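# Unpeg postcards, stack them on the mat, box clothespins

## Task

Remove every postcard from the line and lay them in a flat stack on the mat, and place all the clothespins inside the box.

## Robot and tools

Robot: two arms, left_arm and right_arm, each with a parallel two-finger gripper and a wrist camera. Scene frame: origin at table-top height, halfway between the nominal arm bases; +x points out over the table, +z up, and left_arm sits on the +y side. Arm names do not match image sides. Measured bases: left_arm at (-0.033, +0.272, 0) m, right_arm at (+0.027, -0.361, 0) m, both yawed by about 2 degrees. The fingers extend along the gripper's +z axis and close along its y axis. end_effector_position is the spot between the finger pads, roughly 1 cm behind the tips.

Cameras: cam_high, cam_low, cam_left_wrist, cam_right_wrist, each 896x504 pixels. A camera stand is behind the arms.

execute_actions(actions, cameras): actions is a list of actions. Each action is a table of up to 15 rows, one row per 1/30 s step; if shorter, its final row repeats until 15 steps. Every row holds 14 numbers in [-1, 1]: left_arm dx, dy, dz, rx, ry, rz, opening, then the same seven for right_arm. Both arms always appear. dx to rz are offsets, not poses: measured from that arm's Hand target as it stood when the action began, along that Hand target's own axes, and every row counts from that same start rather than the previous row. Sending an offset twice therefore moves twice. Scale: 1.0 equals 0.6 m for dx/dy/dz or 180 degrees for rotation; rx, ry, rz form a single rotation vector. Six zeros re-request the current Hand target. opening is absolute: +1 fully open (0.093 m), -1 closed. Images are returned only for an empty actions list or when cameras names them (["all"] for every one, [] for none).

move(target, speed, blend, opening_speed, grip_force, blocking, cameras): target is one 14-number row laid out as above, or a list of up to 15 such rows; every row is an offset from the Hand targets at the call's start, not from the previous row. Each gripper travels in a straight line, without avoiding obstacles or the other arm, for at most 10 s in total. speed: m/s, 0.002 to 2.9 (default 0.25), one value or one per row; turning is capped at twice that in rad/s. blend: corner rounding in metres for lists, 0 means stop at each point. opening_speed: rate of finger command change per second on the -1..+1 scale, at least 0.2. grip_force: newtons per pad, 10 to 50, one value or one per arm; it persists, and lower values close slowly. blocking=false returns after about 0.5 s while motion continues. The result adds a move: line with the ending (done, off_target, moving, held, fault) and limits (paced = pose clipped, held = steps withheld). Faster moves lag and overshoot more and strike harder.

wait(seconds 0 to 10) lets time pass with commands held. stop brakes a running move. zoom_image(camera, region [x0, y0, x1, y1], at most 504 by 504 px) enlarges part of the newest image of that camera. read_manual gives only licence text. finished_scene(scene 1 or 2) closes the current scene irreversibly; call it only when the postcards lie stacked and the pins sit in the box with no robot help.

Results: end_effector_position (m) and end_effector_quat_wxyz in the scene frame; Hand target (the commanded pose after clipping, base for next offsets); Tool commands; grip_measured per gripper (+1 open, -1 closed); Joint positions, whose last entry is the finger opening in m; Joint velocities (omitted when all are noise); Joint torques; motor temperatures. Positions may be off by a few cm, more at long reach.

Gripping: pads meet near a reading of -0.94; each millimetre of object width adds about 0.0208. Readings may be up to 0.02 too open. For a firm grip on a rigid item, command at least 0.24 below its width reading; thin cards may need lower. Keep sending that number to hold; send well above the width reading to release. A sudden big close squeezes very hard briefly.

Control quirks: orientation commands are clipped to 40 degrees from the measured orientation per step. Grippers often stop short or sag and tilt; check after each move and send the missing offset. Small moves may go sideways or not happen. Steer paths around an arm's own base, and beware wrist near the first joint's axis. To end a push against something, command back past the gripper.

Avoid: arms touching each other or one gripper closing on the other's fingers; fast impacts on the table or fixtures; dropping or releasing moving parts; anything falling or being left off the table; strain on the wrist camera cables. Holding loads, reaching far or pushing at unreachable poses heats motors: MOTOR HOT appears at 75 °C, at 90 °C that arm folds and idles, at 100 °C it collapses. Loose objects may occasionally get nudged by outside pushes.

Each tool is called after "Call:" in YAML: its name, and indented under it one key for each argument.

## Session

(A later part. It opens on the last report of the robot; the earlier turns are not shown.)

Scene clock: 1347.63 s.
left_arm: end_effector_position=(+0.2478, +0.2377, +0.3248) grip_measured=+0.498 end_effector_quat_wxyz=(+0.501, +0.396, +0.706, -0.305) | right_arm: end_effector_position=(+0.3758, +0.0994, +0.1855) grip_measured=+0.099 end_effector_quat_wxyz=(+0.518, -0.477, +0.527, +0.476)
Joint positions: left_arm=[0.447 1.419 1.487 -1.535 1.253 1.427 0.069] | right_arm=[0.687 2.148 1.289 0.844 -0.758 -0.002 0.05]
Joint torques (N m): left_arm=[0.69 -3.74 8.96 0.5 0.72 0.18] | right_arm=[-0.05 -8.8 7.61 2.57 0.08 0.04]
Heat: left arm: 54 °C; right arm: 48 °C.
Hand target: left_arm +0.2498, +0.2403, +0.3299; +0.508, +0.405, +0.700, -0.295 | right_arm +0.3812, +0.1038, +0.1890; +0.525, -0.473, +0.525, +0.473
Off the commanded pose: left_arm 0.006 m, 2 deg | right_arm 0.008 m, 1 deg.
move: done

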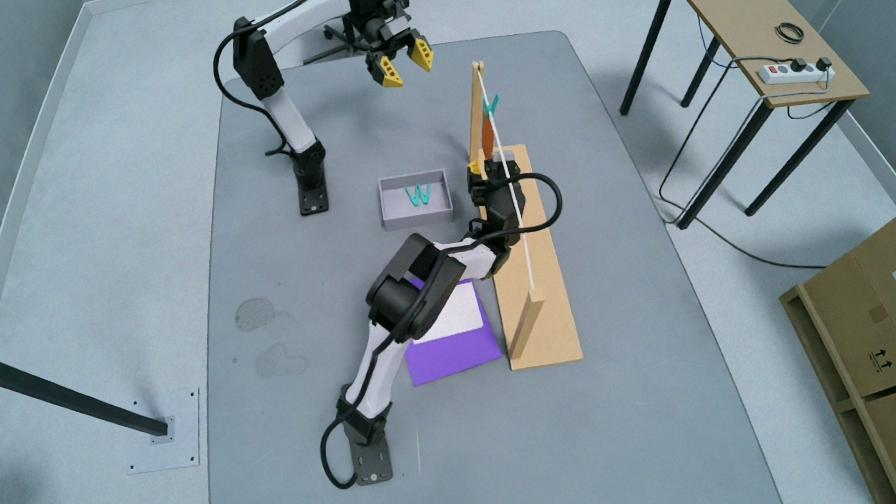

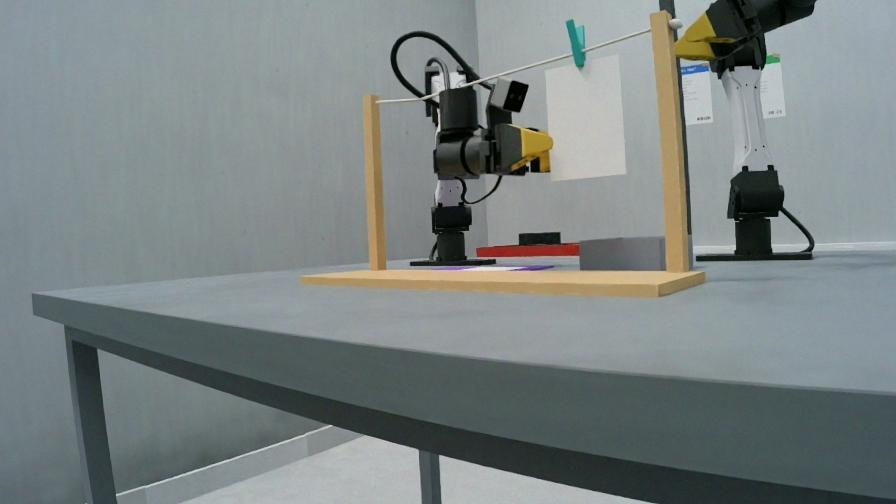

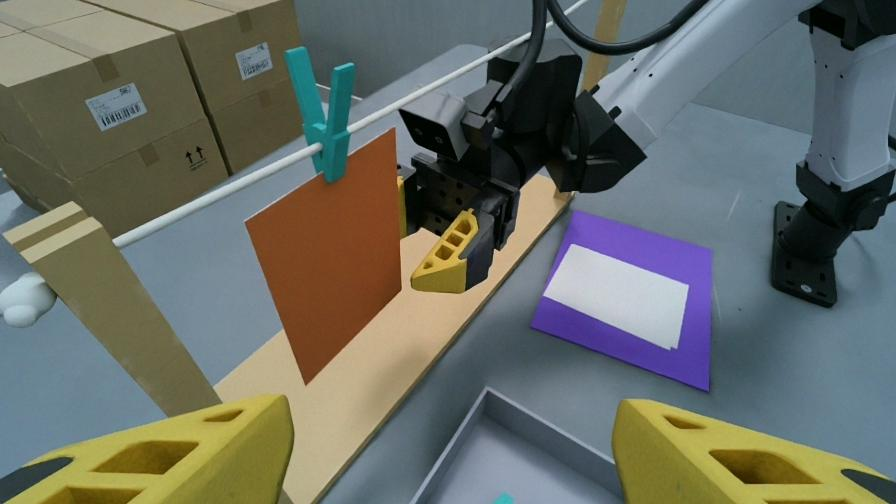

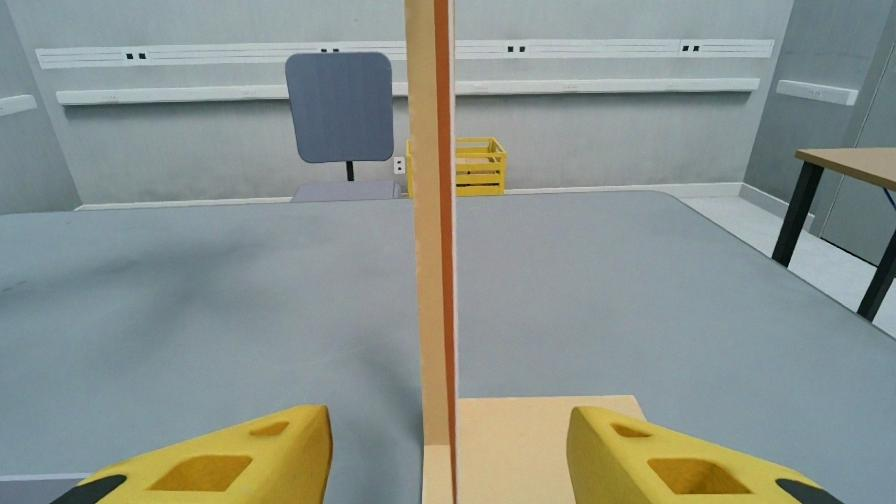

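Call:
move:
  target: [0,0,0,0,0,0,0.5,0,0.002,0.05,0,0,0,0.1]
  speed: 0.08
  cameras: ["cam_low", "cam_right_wrist", "cam_left_wrist"]

Call:
zoom_image:
  camera: "cam_low"
  region: [340, 0, 680, 200]

Scene clock: 1363.70 s.
left_arm: end_effector_position=(+0.2478, +0.2377, +0.3248) grip_measured=+0.498 end_effector_quat_wxyz=(+0.501, +0.396, +0.706, -0.305) | right_arm: end_effector_position=(+0.3778, +0.1294, +0.1846) grip_measured=+0.099 end_effector_quat_wxyz=(+0.517, -0.477, +0.528, +0.476)
Joint positions: left_arm=[0.447 1.419 1.487 -1.535 1.253 1.427 0.069] | right_arm=[0.733 2.218 1.407 0.793 -0.713 -0.002 0.05]
Joint torques (N m): left_arm=[0.69 -3.15 8.99 0.53 0.74 0.2] | right_arm=[-0.08 -9.43 7.86 2.59 0.09 0.04]
Motor temperatures (°C): left_arm=[31 42 54 37 30 29 31] | right_arm=[31 48 40 43 31 29 30]
Heat: left arm: 54 °C; right arm: 48 °C.
Hand target: left_arm +0.2498, +0.2403, +0.3299; +0.508, +0.405, +0.700, -0.295 | right_arm +0.3831, +0.1337, +0.1888; +0.525, -0.473, +0.526, +0.473
Off the commanded pose: left_arm 0.006 m, 2 deg | right_arm 0.008 m, 1 deg.
move: done
Images, in order (width x height): cam_low 896x504, cam_left_wrist 896x504, cam_right_wrist 896x504.

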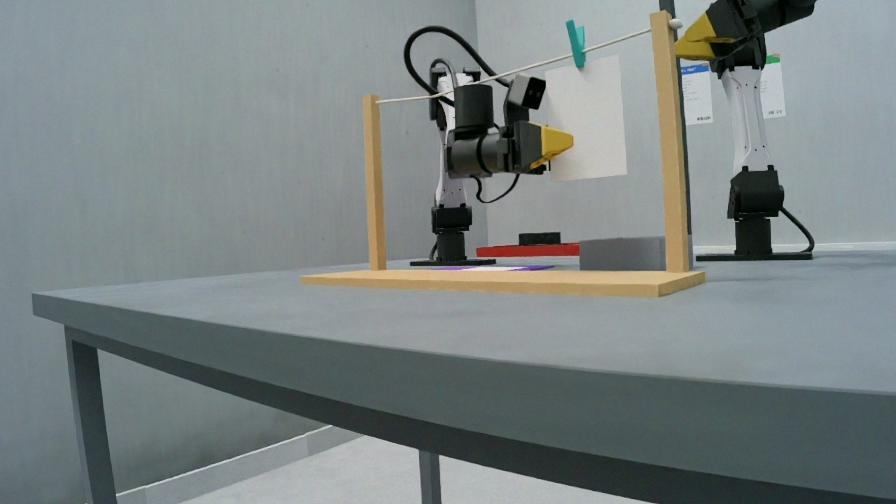

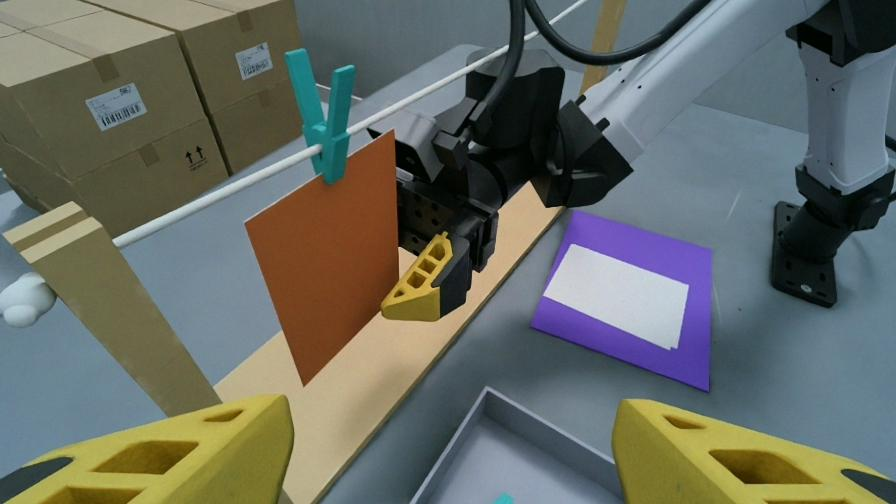

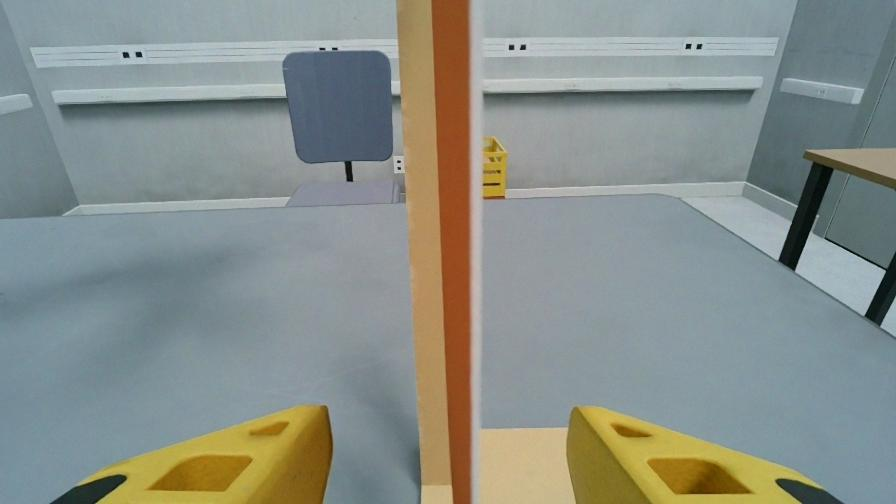

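Scaled by 1.482.

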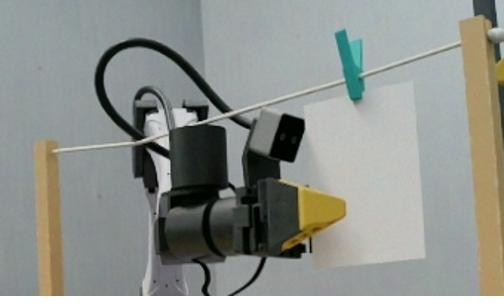

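Call:
move:
  target: [0,0,0,0,0,0,0.5,0,0,0,0,0,0,-1]
  opening_speed: 0.3
  grip_force: [50, 25]
  cameras: ["cam_low", "cam_right_wrist", "cam_left_wrist"]

Call:
zoom_image:
  camera: "cam_low"
  region: [340, 0, 680, 200]

Scene clock: 1377.70 s.
left_arm: end_effector_position=(+0.2478, +0.2377, +0.3248) grip_measured=+0.498 end_effector_quat_wxyz=(+0.501, +0.396, +0.706, -0.305) | right_arm: end_effector_position=(+0.3780, +0.1294, +0.1845) grip_measured=-0.989 end_effector_quat_wxyz=(+0.517, -0.477, +0.528, +0.476)
Joint positions: left_arm=[0.447 1.419 1.487 -1.535 1.253 1.427 0.069] | right_arm=[0.733 2.218 1.407 0.792 -0.712 -0.002 0]
Joint torques (N m): left_arm=[0.83 -3.14 9.21 0.54 0.76 0.25] | right_arm=[-0.08 -9.43 7.86 2.6 0.07 0.04]
Heat: left arm: 54 °C; right arm: 50 °C.
Hand target: left_arm +0.2498, +0.2403, +0.3299; +0.508, +0.405, +0.700, -0.295 | right_arm +0.3831, +0.1337, +0.1888; +0.525, -0.473, +0.526, +0.473
Off the commanded pose: left_arm 0.006 m, 2 deg | right_arm 0.008 m, 1 deg.
grip_force (N): 50, 25
move: done
Images, in order (width x height): cam_low 896x504, cam_left_wrist 896x504, cam_right_wrist 896x504.

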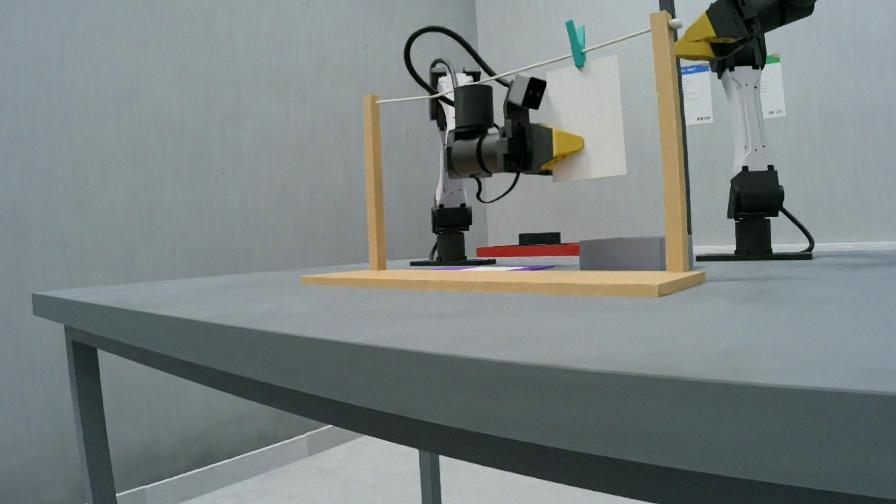

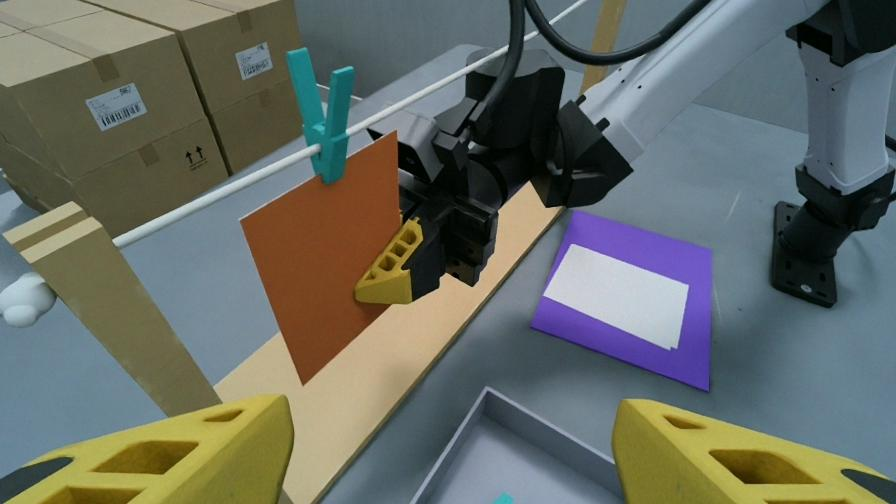

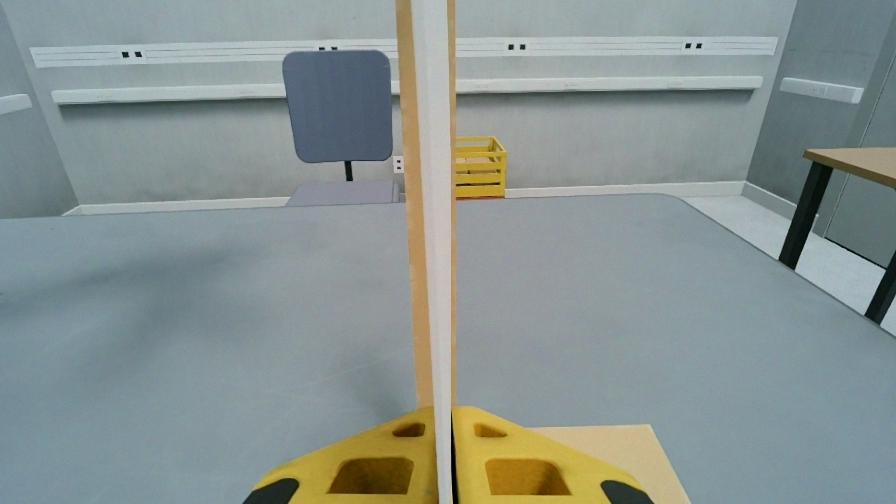

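Scaled by 1.482.

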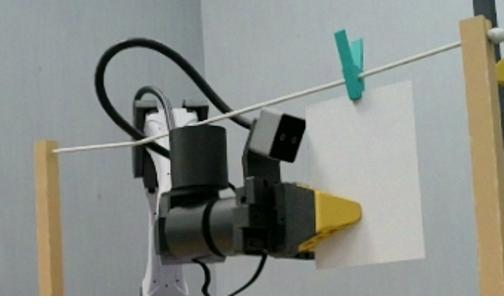

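Call:
move:
  target: [-0.1115,0.1078,0.1008,0.0773,0.022,0.0287,0.5,0,0,0,-0.0444,0,0,-1]
  speed: 0.12
  grip_force: [50, 50]
  cameras: ["cam_low", "cam_high", "cam_right_wrist", "cam_left_wrist"]

Scene clock: 1437.50 s.
left_arm: end_effector_position=(+0.3431, +0.2044, +0.3726) grip_measured=+0.498 end_effector_quat_wxyz=(+0.480, +0.477, +0.663, -0.320) | right_arm: end_effector_position=(+0.3789, +0.1324, +0.1863) grip_measured=-0.989 end_effector_quat_wxyz=(+0.488, -0.507, +0.498, +0.507)
Joint positions: left_arm=[0.216 1.854 2.167 -1.579 1.212 1.282 0.069] | right_arm=[0.706 2.271 1.505 0.75 -0.858 -0.002 0]
Joint torques (N m): left_arm=[0.13 -6.41 8.55 0.87 0.66 -0.14] | right_arm=[-0.85 -9.65 7.91 2.48 -0.26 0.03]
Motor temperatures (°C): left_arm=[31 41 55 36 30 29 30] | right_arm=[31 53 43 44 31 29 30]
Heat: left arm: 55 °C; right arm: 53 °C.
Hand target: left_arm +0.3448, +0.2046, +0.3747; +0.444, +0.505, +0.658, -0.340 | right_arm +0.3832, +0.1337, +0.1889; +0.491, -0.509, +0.491, +0.509
Off the commanded pose: left_arm 0.003 m, 6 deg | right_arm 0.005 m, 1 deg.
joint sent to its limit (left arm) — joint 4 (wrist pitch), lower limit. The joint targets are off in orientation, not in position.
move: off_target (left_arm)

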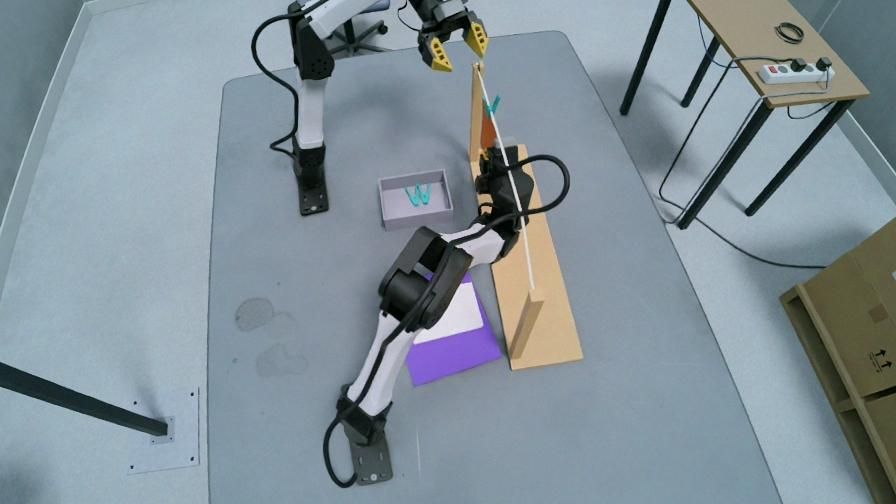

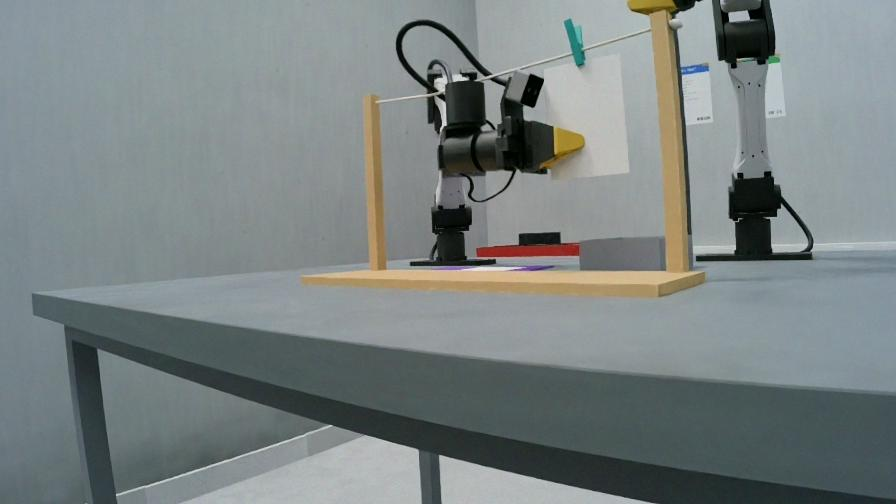

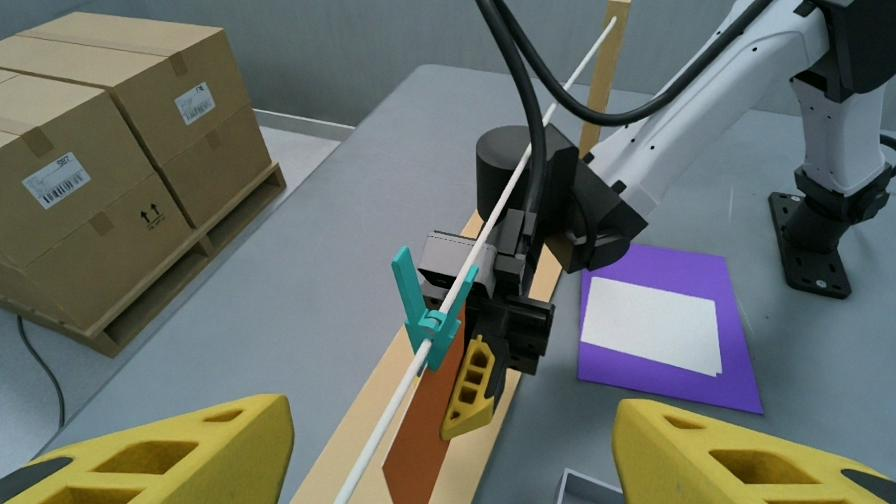

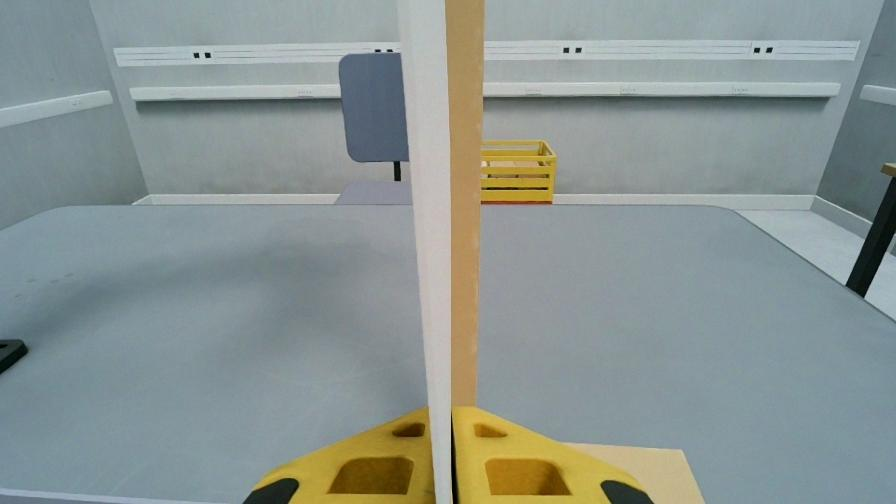

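Call:
move:
  target: [0,0.0185,0.0658,0.0258,0,0.0104,0.5,0,0,0,0,0,0,-1]
  speed: 0.1
  cameras: ["cam_low", "cam_left_wrist"]

Scene clock: 1486.13 s.
left_arm: end_effector_position=(+0.3632, +0.1724, +0.3581) grip_measured=+0.498 end_effector_quat_wxyz=(+0.458, +0.506, +0.643, -0.346) | right_arm: end_effector_position=(+0.3788, +0.1324, +0.1863) grip_measured=-0.989 end_effector_quat_wxyz=(+0.488, -0.507, +0.498, +0.507)
Joint positions: left_arm=[0.117 1.97 2.269 -1.579 1.207 1.281 0.069] | right_arm=[0.706 2.271 1.505 0.75 -0.858 -0.002 0]
Joint torques (N m): left_arm=[0.05 -7.25 8.39 0.88 0.63 0.04] | right_arm=[-0.85 -9.65 7.91 2.48 -0.26 0.03]
Heat: left arm: 54 °C; right arm: 51 °C.
Hand target: left_arm +0.3651, +0.1722, +0.3599; +0.429, +0.533, +0.635, -0.359 | right_arm +0.3832, +0.1337, +0.1889; +0.491, -0.508, +0.491, +0.509
Off the commanded pose: left_arm 0.003 m, 5 deg | right_arm 0.005 m, 1 deg.
joint sent to its limit (left arm) — joint 4 (wrist pitch), lower limit. The joint targets are off in orientation, not in position.
move: off_target (left_arm)
Images, in order (width x height): cam_low 896x504, cam_left_wrist 896x504.

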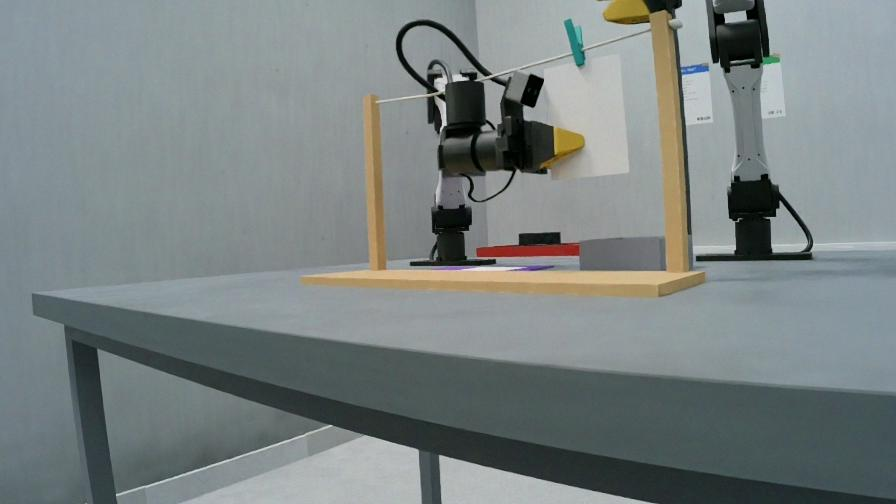

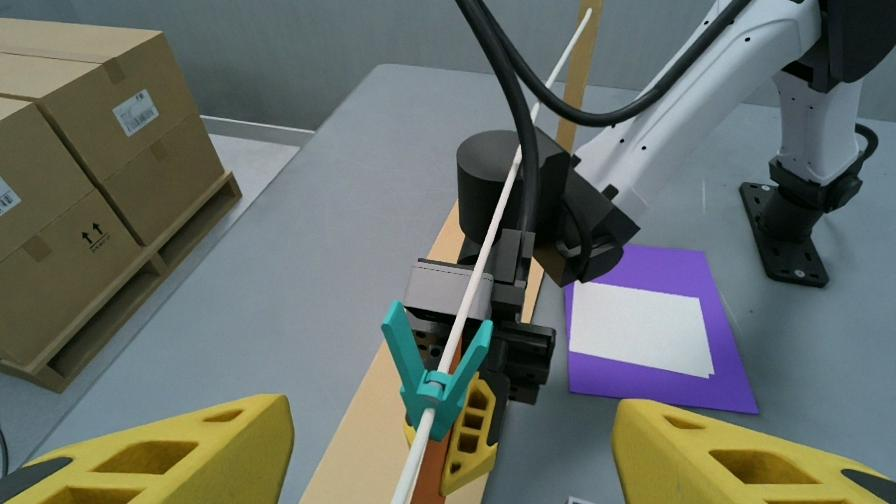

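Call:
move:
  target: [0.0045,0.006,0.0728,0.0103,0,0.0042,0.5,0,0,0,0,0,0,-1]
  speed: 0.07
  cameras: ["cam_low", "cam_left_wrist"]

Call:
zoom_image:
  camera: "cam_low"
  region: [480, 0, 700, 130]

Scene clock: 1506.67 s.
left_arm: end_effector_position=(+0.3735, +0.1344, +0.3398) grip_measured=+0.498 end_effector_quat_wxyz=(+0.430, +0.538, +0.626, -0.366) | right_arm: end_effector_position=(+0.3788, +0.1324, +0.1863) grip_measured=-0.989 end_effector_quat_wxyz=(+0.488, -0.507, +0.498, +0.507)
Joint positions: left_arm=[0.014 2.061 2.343 -1.58 1.185 1.281 0.069] | right_arm=[0.706 2.271 1.505 0.75 -0.858 -0.002 0]
Joint torques (N m): left_arm=[-0.03 -8.13 8.46 0.88 0.66 -0.09] | right_arm=[-0.85 -9.65 7.91 2.48 -0.26 0.03]
Motor temperatures (°C): left_arm=[31 46 55 36 30 29 30] | right_arm=[31 51 41 43 31 29 30]
Heat: left arm: 55 °C; right arm: 51 °C.
Hand target: left_arm +0.3755, +0.1339, +0.3410; +0.422, +0.544, +0.626, -0.367 | right_arm +0.3832, +0.1337, +0.1889; +0.491, -0.508, +0.491, +0.509
Off the commanded pose: left_arm 0.002 m, 1 deg | right_arm 0.005 m, 1 deg.
joint sent to its limit (left arm) — joint 4 (wrist pitch), lower limit. The joint targets still meet the commanded pose.
move: done
Images, in order (width x height): cam_low 896x504, cam_left_wrist 896x504.

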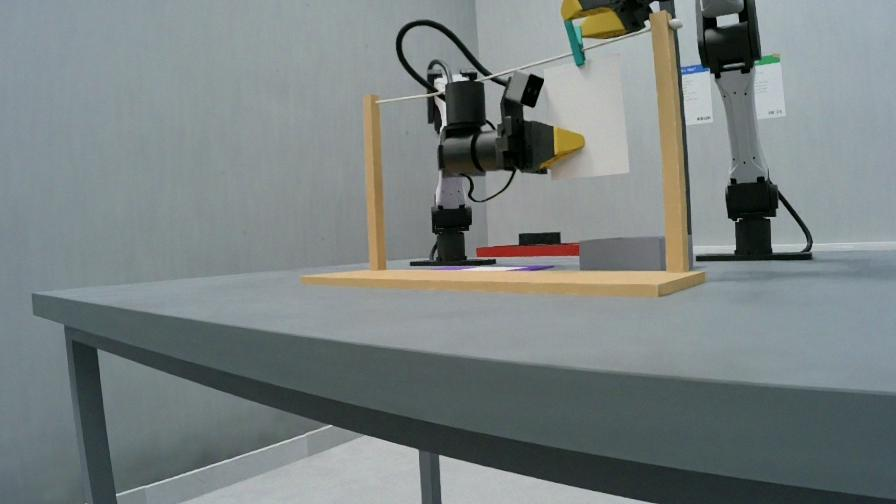

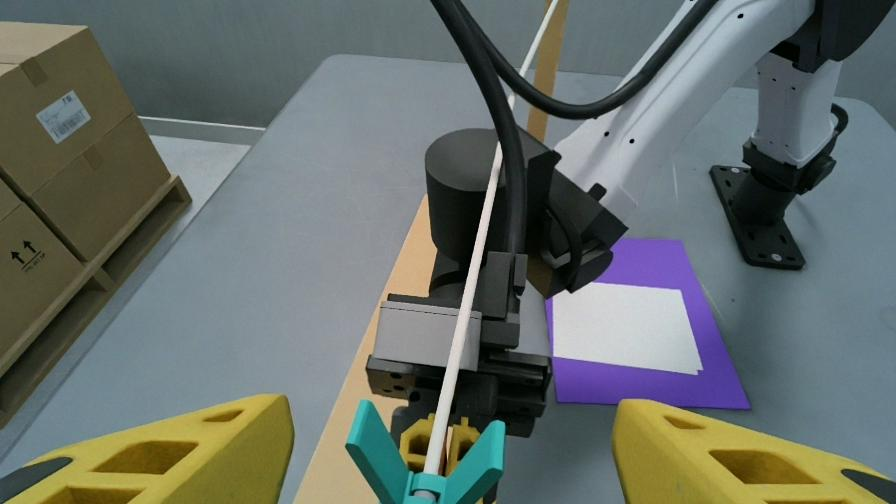

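Scaled by 2.291.

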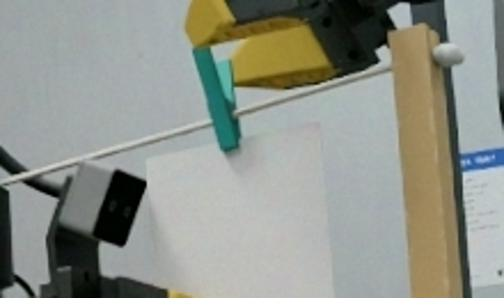

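Call:
move:
  target: [0.0007,0.0065,0.0157,0,0,0,0.1,0,0,0,0,0,0,-1]
  speed: 0.05
  opening_speed: 0.5
  cameras: ["cam_low", "cam_left_wrist"]

Call:
zoom_image:
  camera: "cam_low"
  region: [480, 0, 700, 130]

Scene clock: 1542.87 s.
left_arm: end_effector_position=(+0.3786, +0.1272, +0.3364) grip_measured=+0.102 end_effector_quat_wxyz=(+0.424, +0.543, +0.624, -0.369) | right_arm: end_effector_position=(+0.3788, +0.1324, +0.1863) grip_measured=-0.989 end_effector_quat_wxyz=(+0.488, -0.507, +0.498, +0.507)
Joint positions: left_arm=[-0.006 2.094 2.383 -1.58 1.178 1.269 0.05] | right_arm=[0.706 2.271 1.505 0.75 -0.858 -0.002 0]
Joint torques (N m): left_arm=[0.13 -8.27 8.66 0.86 0.61 -0.12] | right_arm=[-0.87 -9.66 7.91 2.48 -0.26 0.03]
Motor temperatures (°C): left_arm=[31 47 57 36 30 29 30] | right_arm=[31 51 41 44 31 29 30]
Heat: left arm: 57 °C; right arm: 51 °C.
Hand target: left_arm +0.3806, +0.1259, +0.3371; +0.422, +0.544, +0.626, -0.367 | right_arm +0.3832, +0.1337, +0.1889; +0.491, -0.508, +0.491, +0.509
Off the commanded pose: left_arm 0.002 m, 0 deg | right_arm 0.005 m, 1 deg.
joint sent to its limit (left arm) — joint 4 (wrist pitch), lower limit. The joint targets still meet the commanded pose.
move: done
Images, in order (width x height): cam_low 896x504, cam_left_wrist 896x504.

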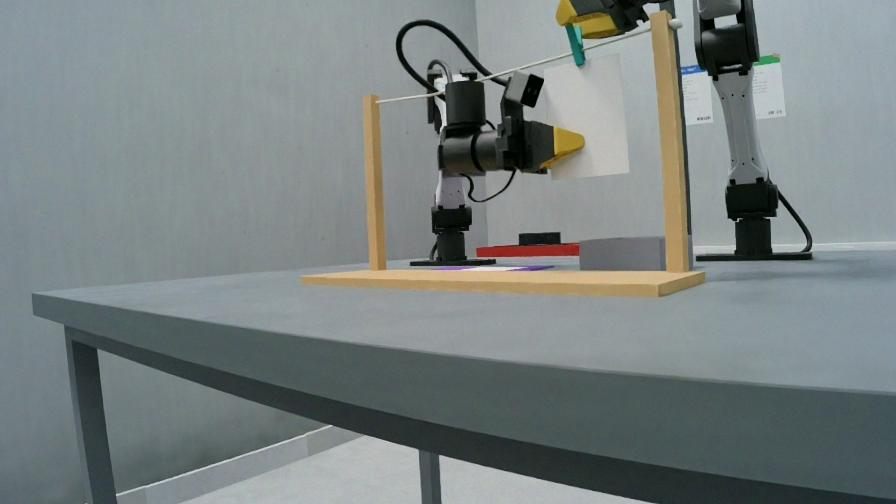

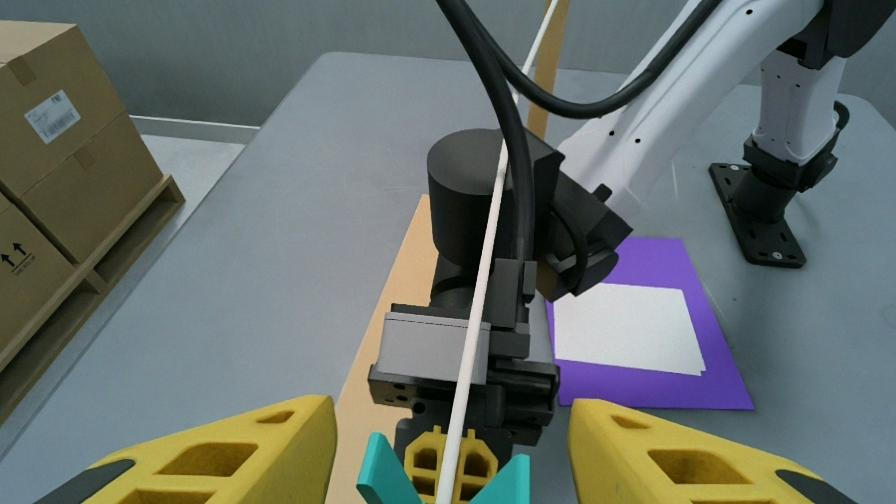

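Scaled by 2.291.

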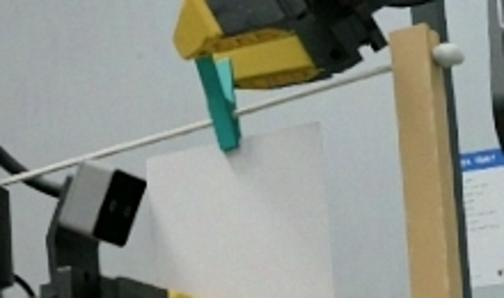

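Call:
move:
  target: [0,0,0,0,0,0,-0.72,0,0,0,0,0,0,-1]
  opening_speed: 0.4
  cameras: ["cam_low", "cam_left_wrist", "cam_right_wrist"]

Call:
zoom_image:
  camera: "cam_low"
  region: [480, 0, 700, 130]

Scene clock: 1566.33 s.
left_arm: end_effector_position=(+0.3786, +0.1272, +0.3364) grip_measured=-0.715 end_effector_quat_wxyz=(+0.424, +0.543, +0.624, -0.368) | right_arm: end_effector_position=(+0.3787, +0.1324, +0.1856) grip_measured=-0.989 end_effector_quat_wxyz=(+0.487, -0.507, +0.499, +0.507)
Joint positions: left_arm=[-0.006 2.094 2.383 -1.58 1.177 1.269 0.011] | right_arm=[0.706 2.271 1.505 0.746 -0.859 -0.001 0]
Joint torques (N m): left_arm=[-0.01 -8.16 8.31 0.86 0.64 -0.15] | right_arm=[-0.85 -9.66 7.91 2.53 -0.25 0.03]
Motor temperatures (°C): left_arm=[31 49 57 36 30 29 30] | right_arm=[31 52 41 44 31 29 30]
Heat: left arm: 57 °C; right arm: 52 °C.
Hand target: left_arm +0.3806, +0.1259, +0.3371; +0.422, +0.544, +0.626, -0.367 | right_arm +0.3832, +0.1337, +0.1890; +0.491, -0.508, +0.491, +0.509
Off the commanded pose: left_arm 0.002 m, 0 deg | right_arm 0.006 m, 1 deg.
joint sent to its limit (left arm) — joint 4 (wrist pitch), lower limit. The joint targets still meet the commanded pose.
move: done
Images, in order (width x height): cam_low 896x504, cam_left_wrist 896x504, cam_right_wrist 896x504.

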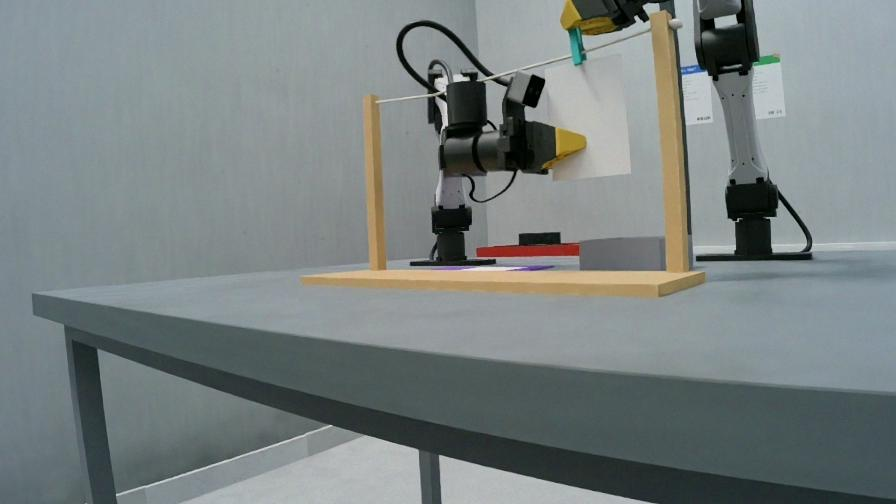

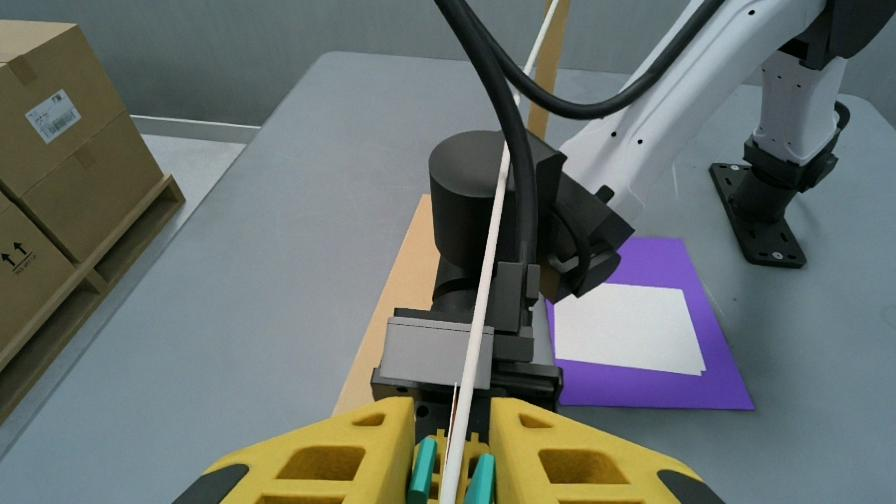

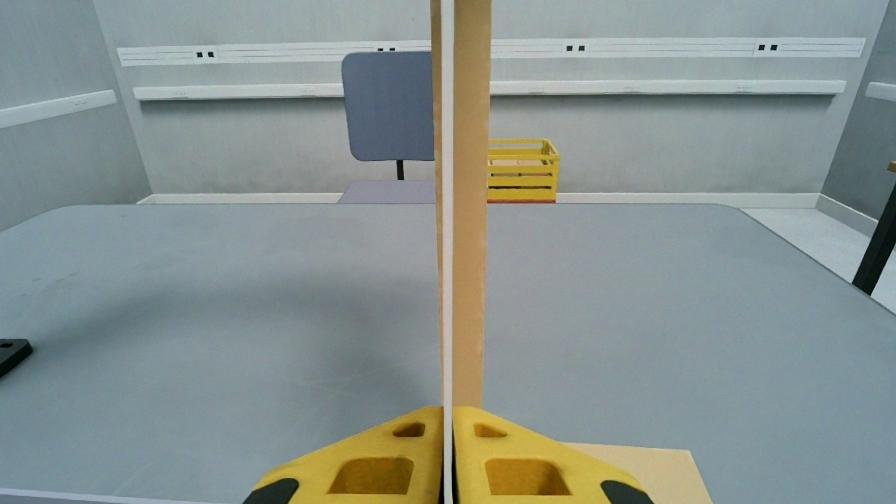

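Scaled by 2.291.

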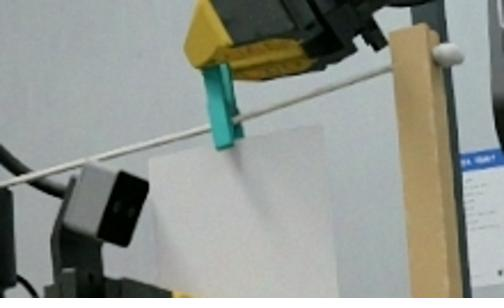

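Call:
move:
  target: [-0.031,0,-0.0125,0,0,0,-0.75,0,0,0,0,0,0,-1]
  speed: 0.05
  cameras: ["cam_low", "cam_left_wrist"]

Call:
zoom_image:
  camera: "cam_low"
  region: [480, 0, 700, 130]

Scene clock: 1574.73 s.
left_arm: end_effector_position=(+0.3782, +0.1272, +0.3573) grip_measured=-0.745 end_effector_quat_wxyz=(+0.437, +0.536, +0.626, -0.361) | right_arm: end_effector_position=(+0.3787, +0.1324, +0.1856) grip_measured=-0.989 end_effector_quat_wxyz=(+0.487, -0.507, +0.499, +0.507)
Joint positions: left_arm=[-0.006 2.094 2.465 -1.58 1.177 1.2 0.009] | right_arm=[0.706 2.271 1.505 0.746 -0.859 -0.001 0]
Joint torques (N m): left_arm=[-0.08 -7.88 8.31 1 0.63 -0.17] | right_arm=[-0.85 -9.66 7.92 2.53 -0.25 0.02]
Motor temperatures (°C): left_arm=[31 50 57 36 30 29 31] | right_arm=[31 52 42 44 31 29 30]
Heat: left arm: 57 °C; right arm: 52 °C.
Hand target: left_arm +0.3805, +0.1259, +0.3573; +0.422, +0.544, +0.626, -0.367 | right_arm +0.3832, +0.1337, +0.1890; +0.491, -0.508, +0.491, +0.509
Off the commanded pose: left_arm 0.003 m, 2 deg | right_arm 0.006 m, 1 deg.
joint sent to its limit (left arm) — joint 4 (wrist pitch), lower limit. The joint targets still meet the commanded pose.
move: done
Images, in order (width x height): cam_low 896x504, cam_left_wrist 896x504.

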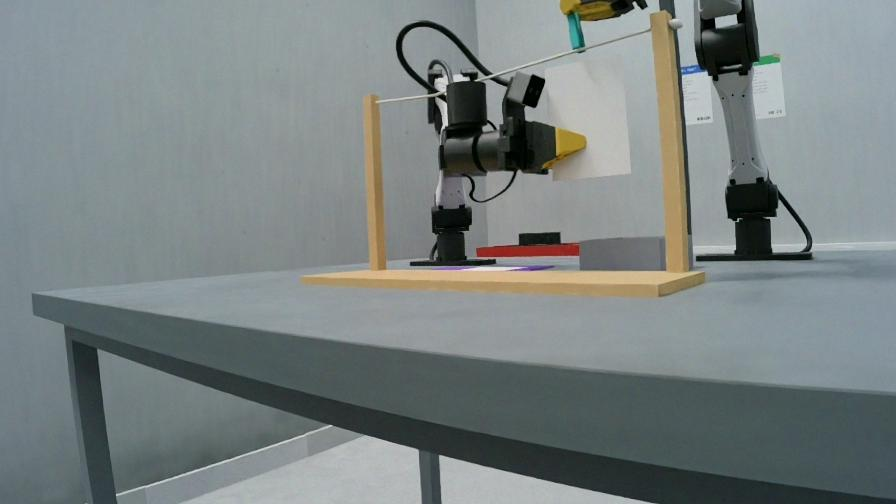

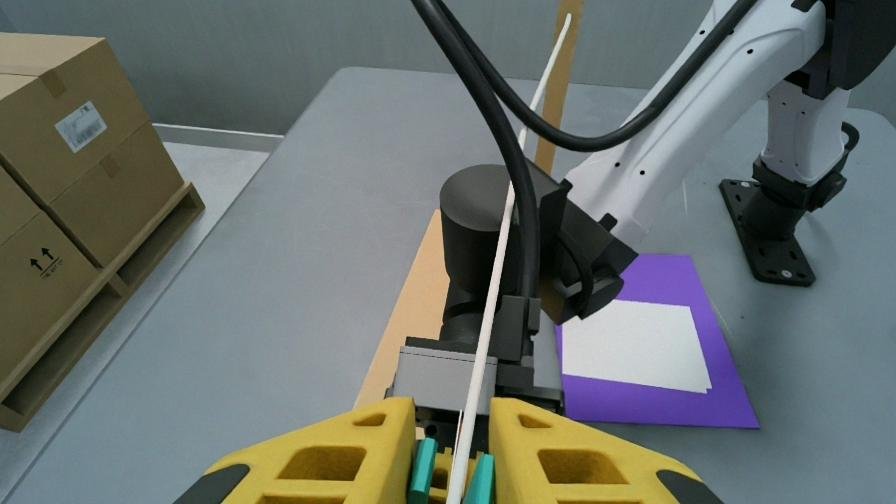

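Scaled by 2.291.

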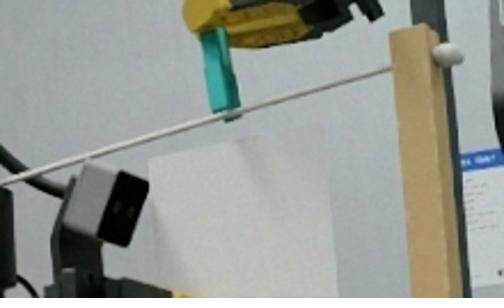

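Call:
move:
  target:
    - [-0.0464,0,-0.0188,0,0,0,-0.75,0,0,0,0,0,0,-1]
    - [-0.0927,0,-0.0375,-0.0773,0,-0.0313,-0.75,0,0,0,0,0,0,-1]
  speed: 0.08
  blend: [0.005,0]
  cameras: ["cam_low", "cam_left_wrist"]

Scene clock: 1587.43 s.
left_arm: end_effector_position=(+0.3877, +0.1277, +0.4069) grip_measured=-0.748 end_effector_quat_wxyz=(+0.457, +0.456, +0.695, -0.315) | right_arm: end_effector_position=(+0.3787, +0.1324, +0.1856) grip_measured=-0.989 end_effector_quat_wxyz=(+0.487, -0.507, +0.499, +0.507)
Joint positions: left_arm=[-0.032 1.99 2.498 -1.34 1.026 0.731 0.009] | right_arm=[0.706 2.271 1.505 0.746 -0.859 -0.001 0]
Joint torques (N m): left_arm=[0.01 -10.44 5.49 1.73 0.48 -0.15] | right_arm=[-0.87 -9.69 7.91 2.53 -0.25 0.02]
Motor temperatures (°C): left_arm=[31 50 55 36 30 29 32] | right_arm=[31 52 42 44 31 29 30]
Heat: left arm: 55 °C; right arm: 52 °C.
Hand target: left_arm +0.3806, +0.1261, +0.4172; +0.467, +0.457, +0.691, -0.308 | right_arm +0.3832, +0.1337, +0.1890; +0.491, -0.508, +0.491, +0.509
Off the commanded pose: left_arm 0.013 m, 1 deg | right_arm 0.006 m, 1 deg.
move: off_target (left_arm)
Images, in order (width x height): cam_low 896x504, cam_left_wrist 896x504.

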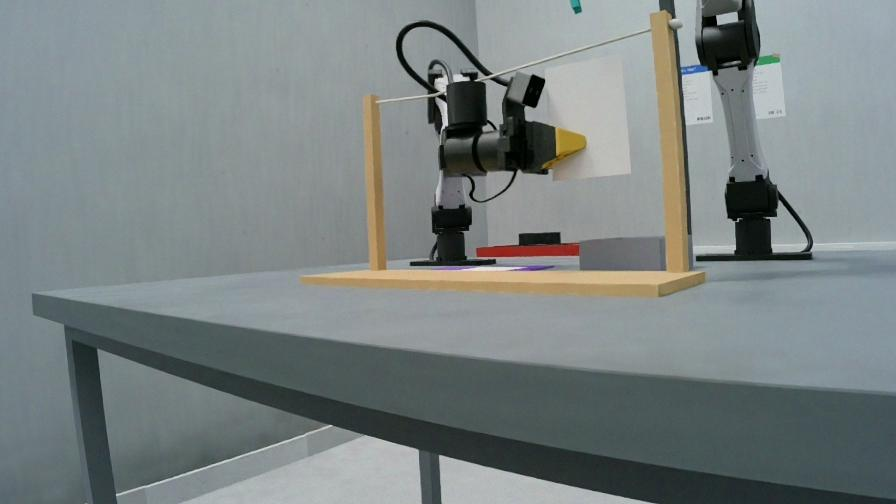

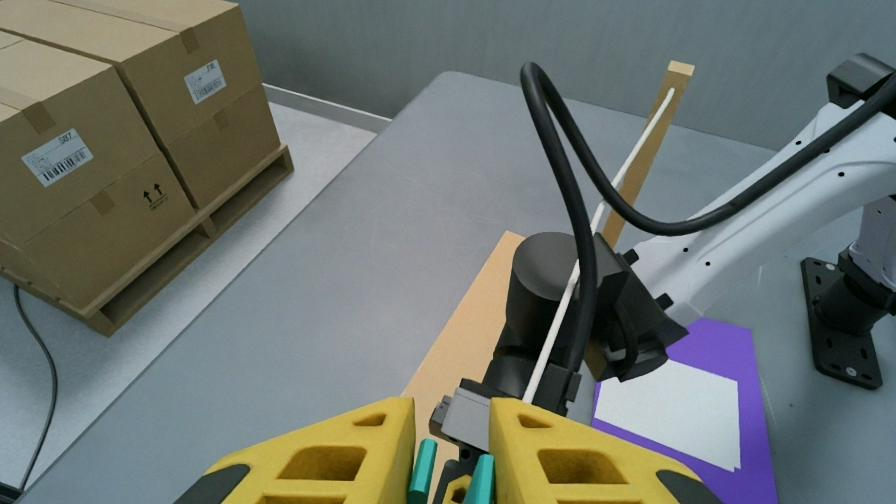

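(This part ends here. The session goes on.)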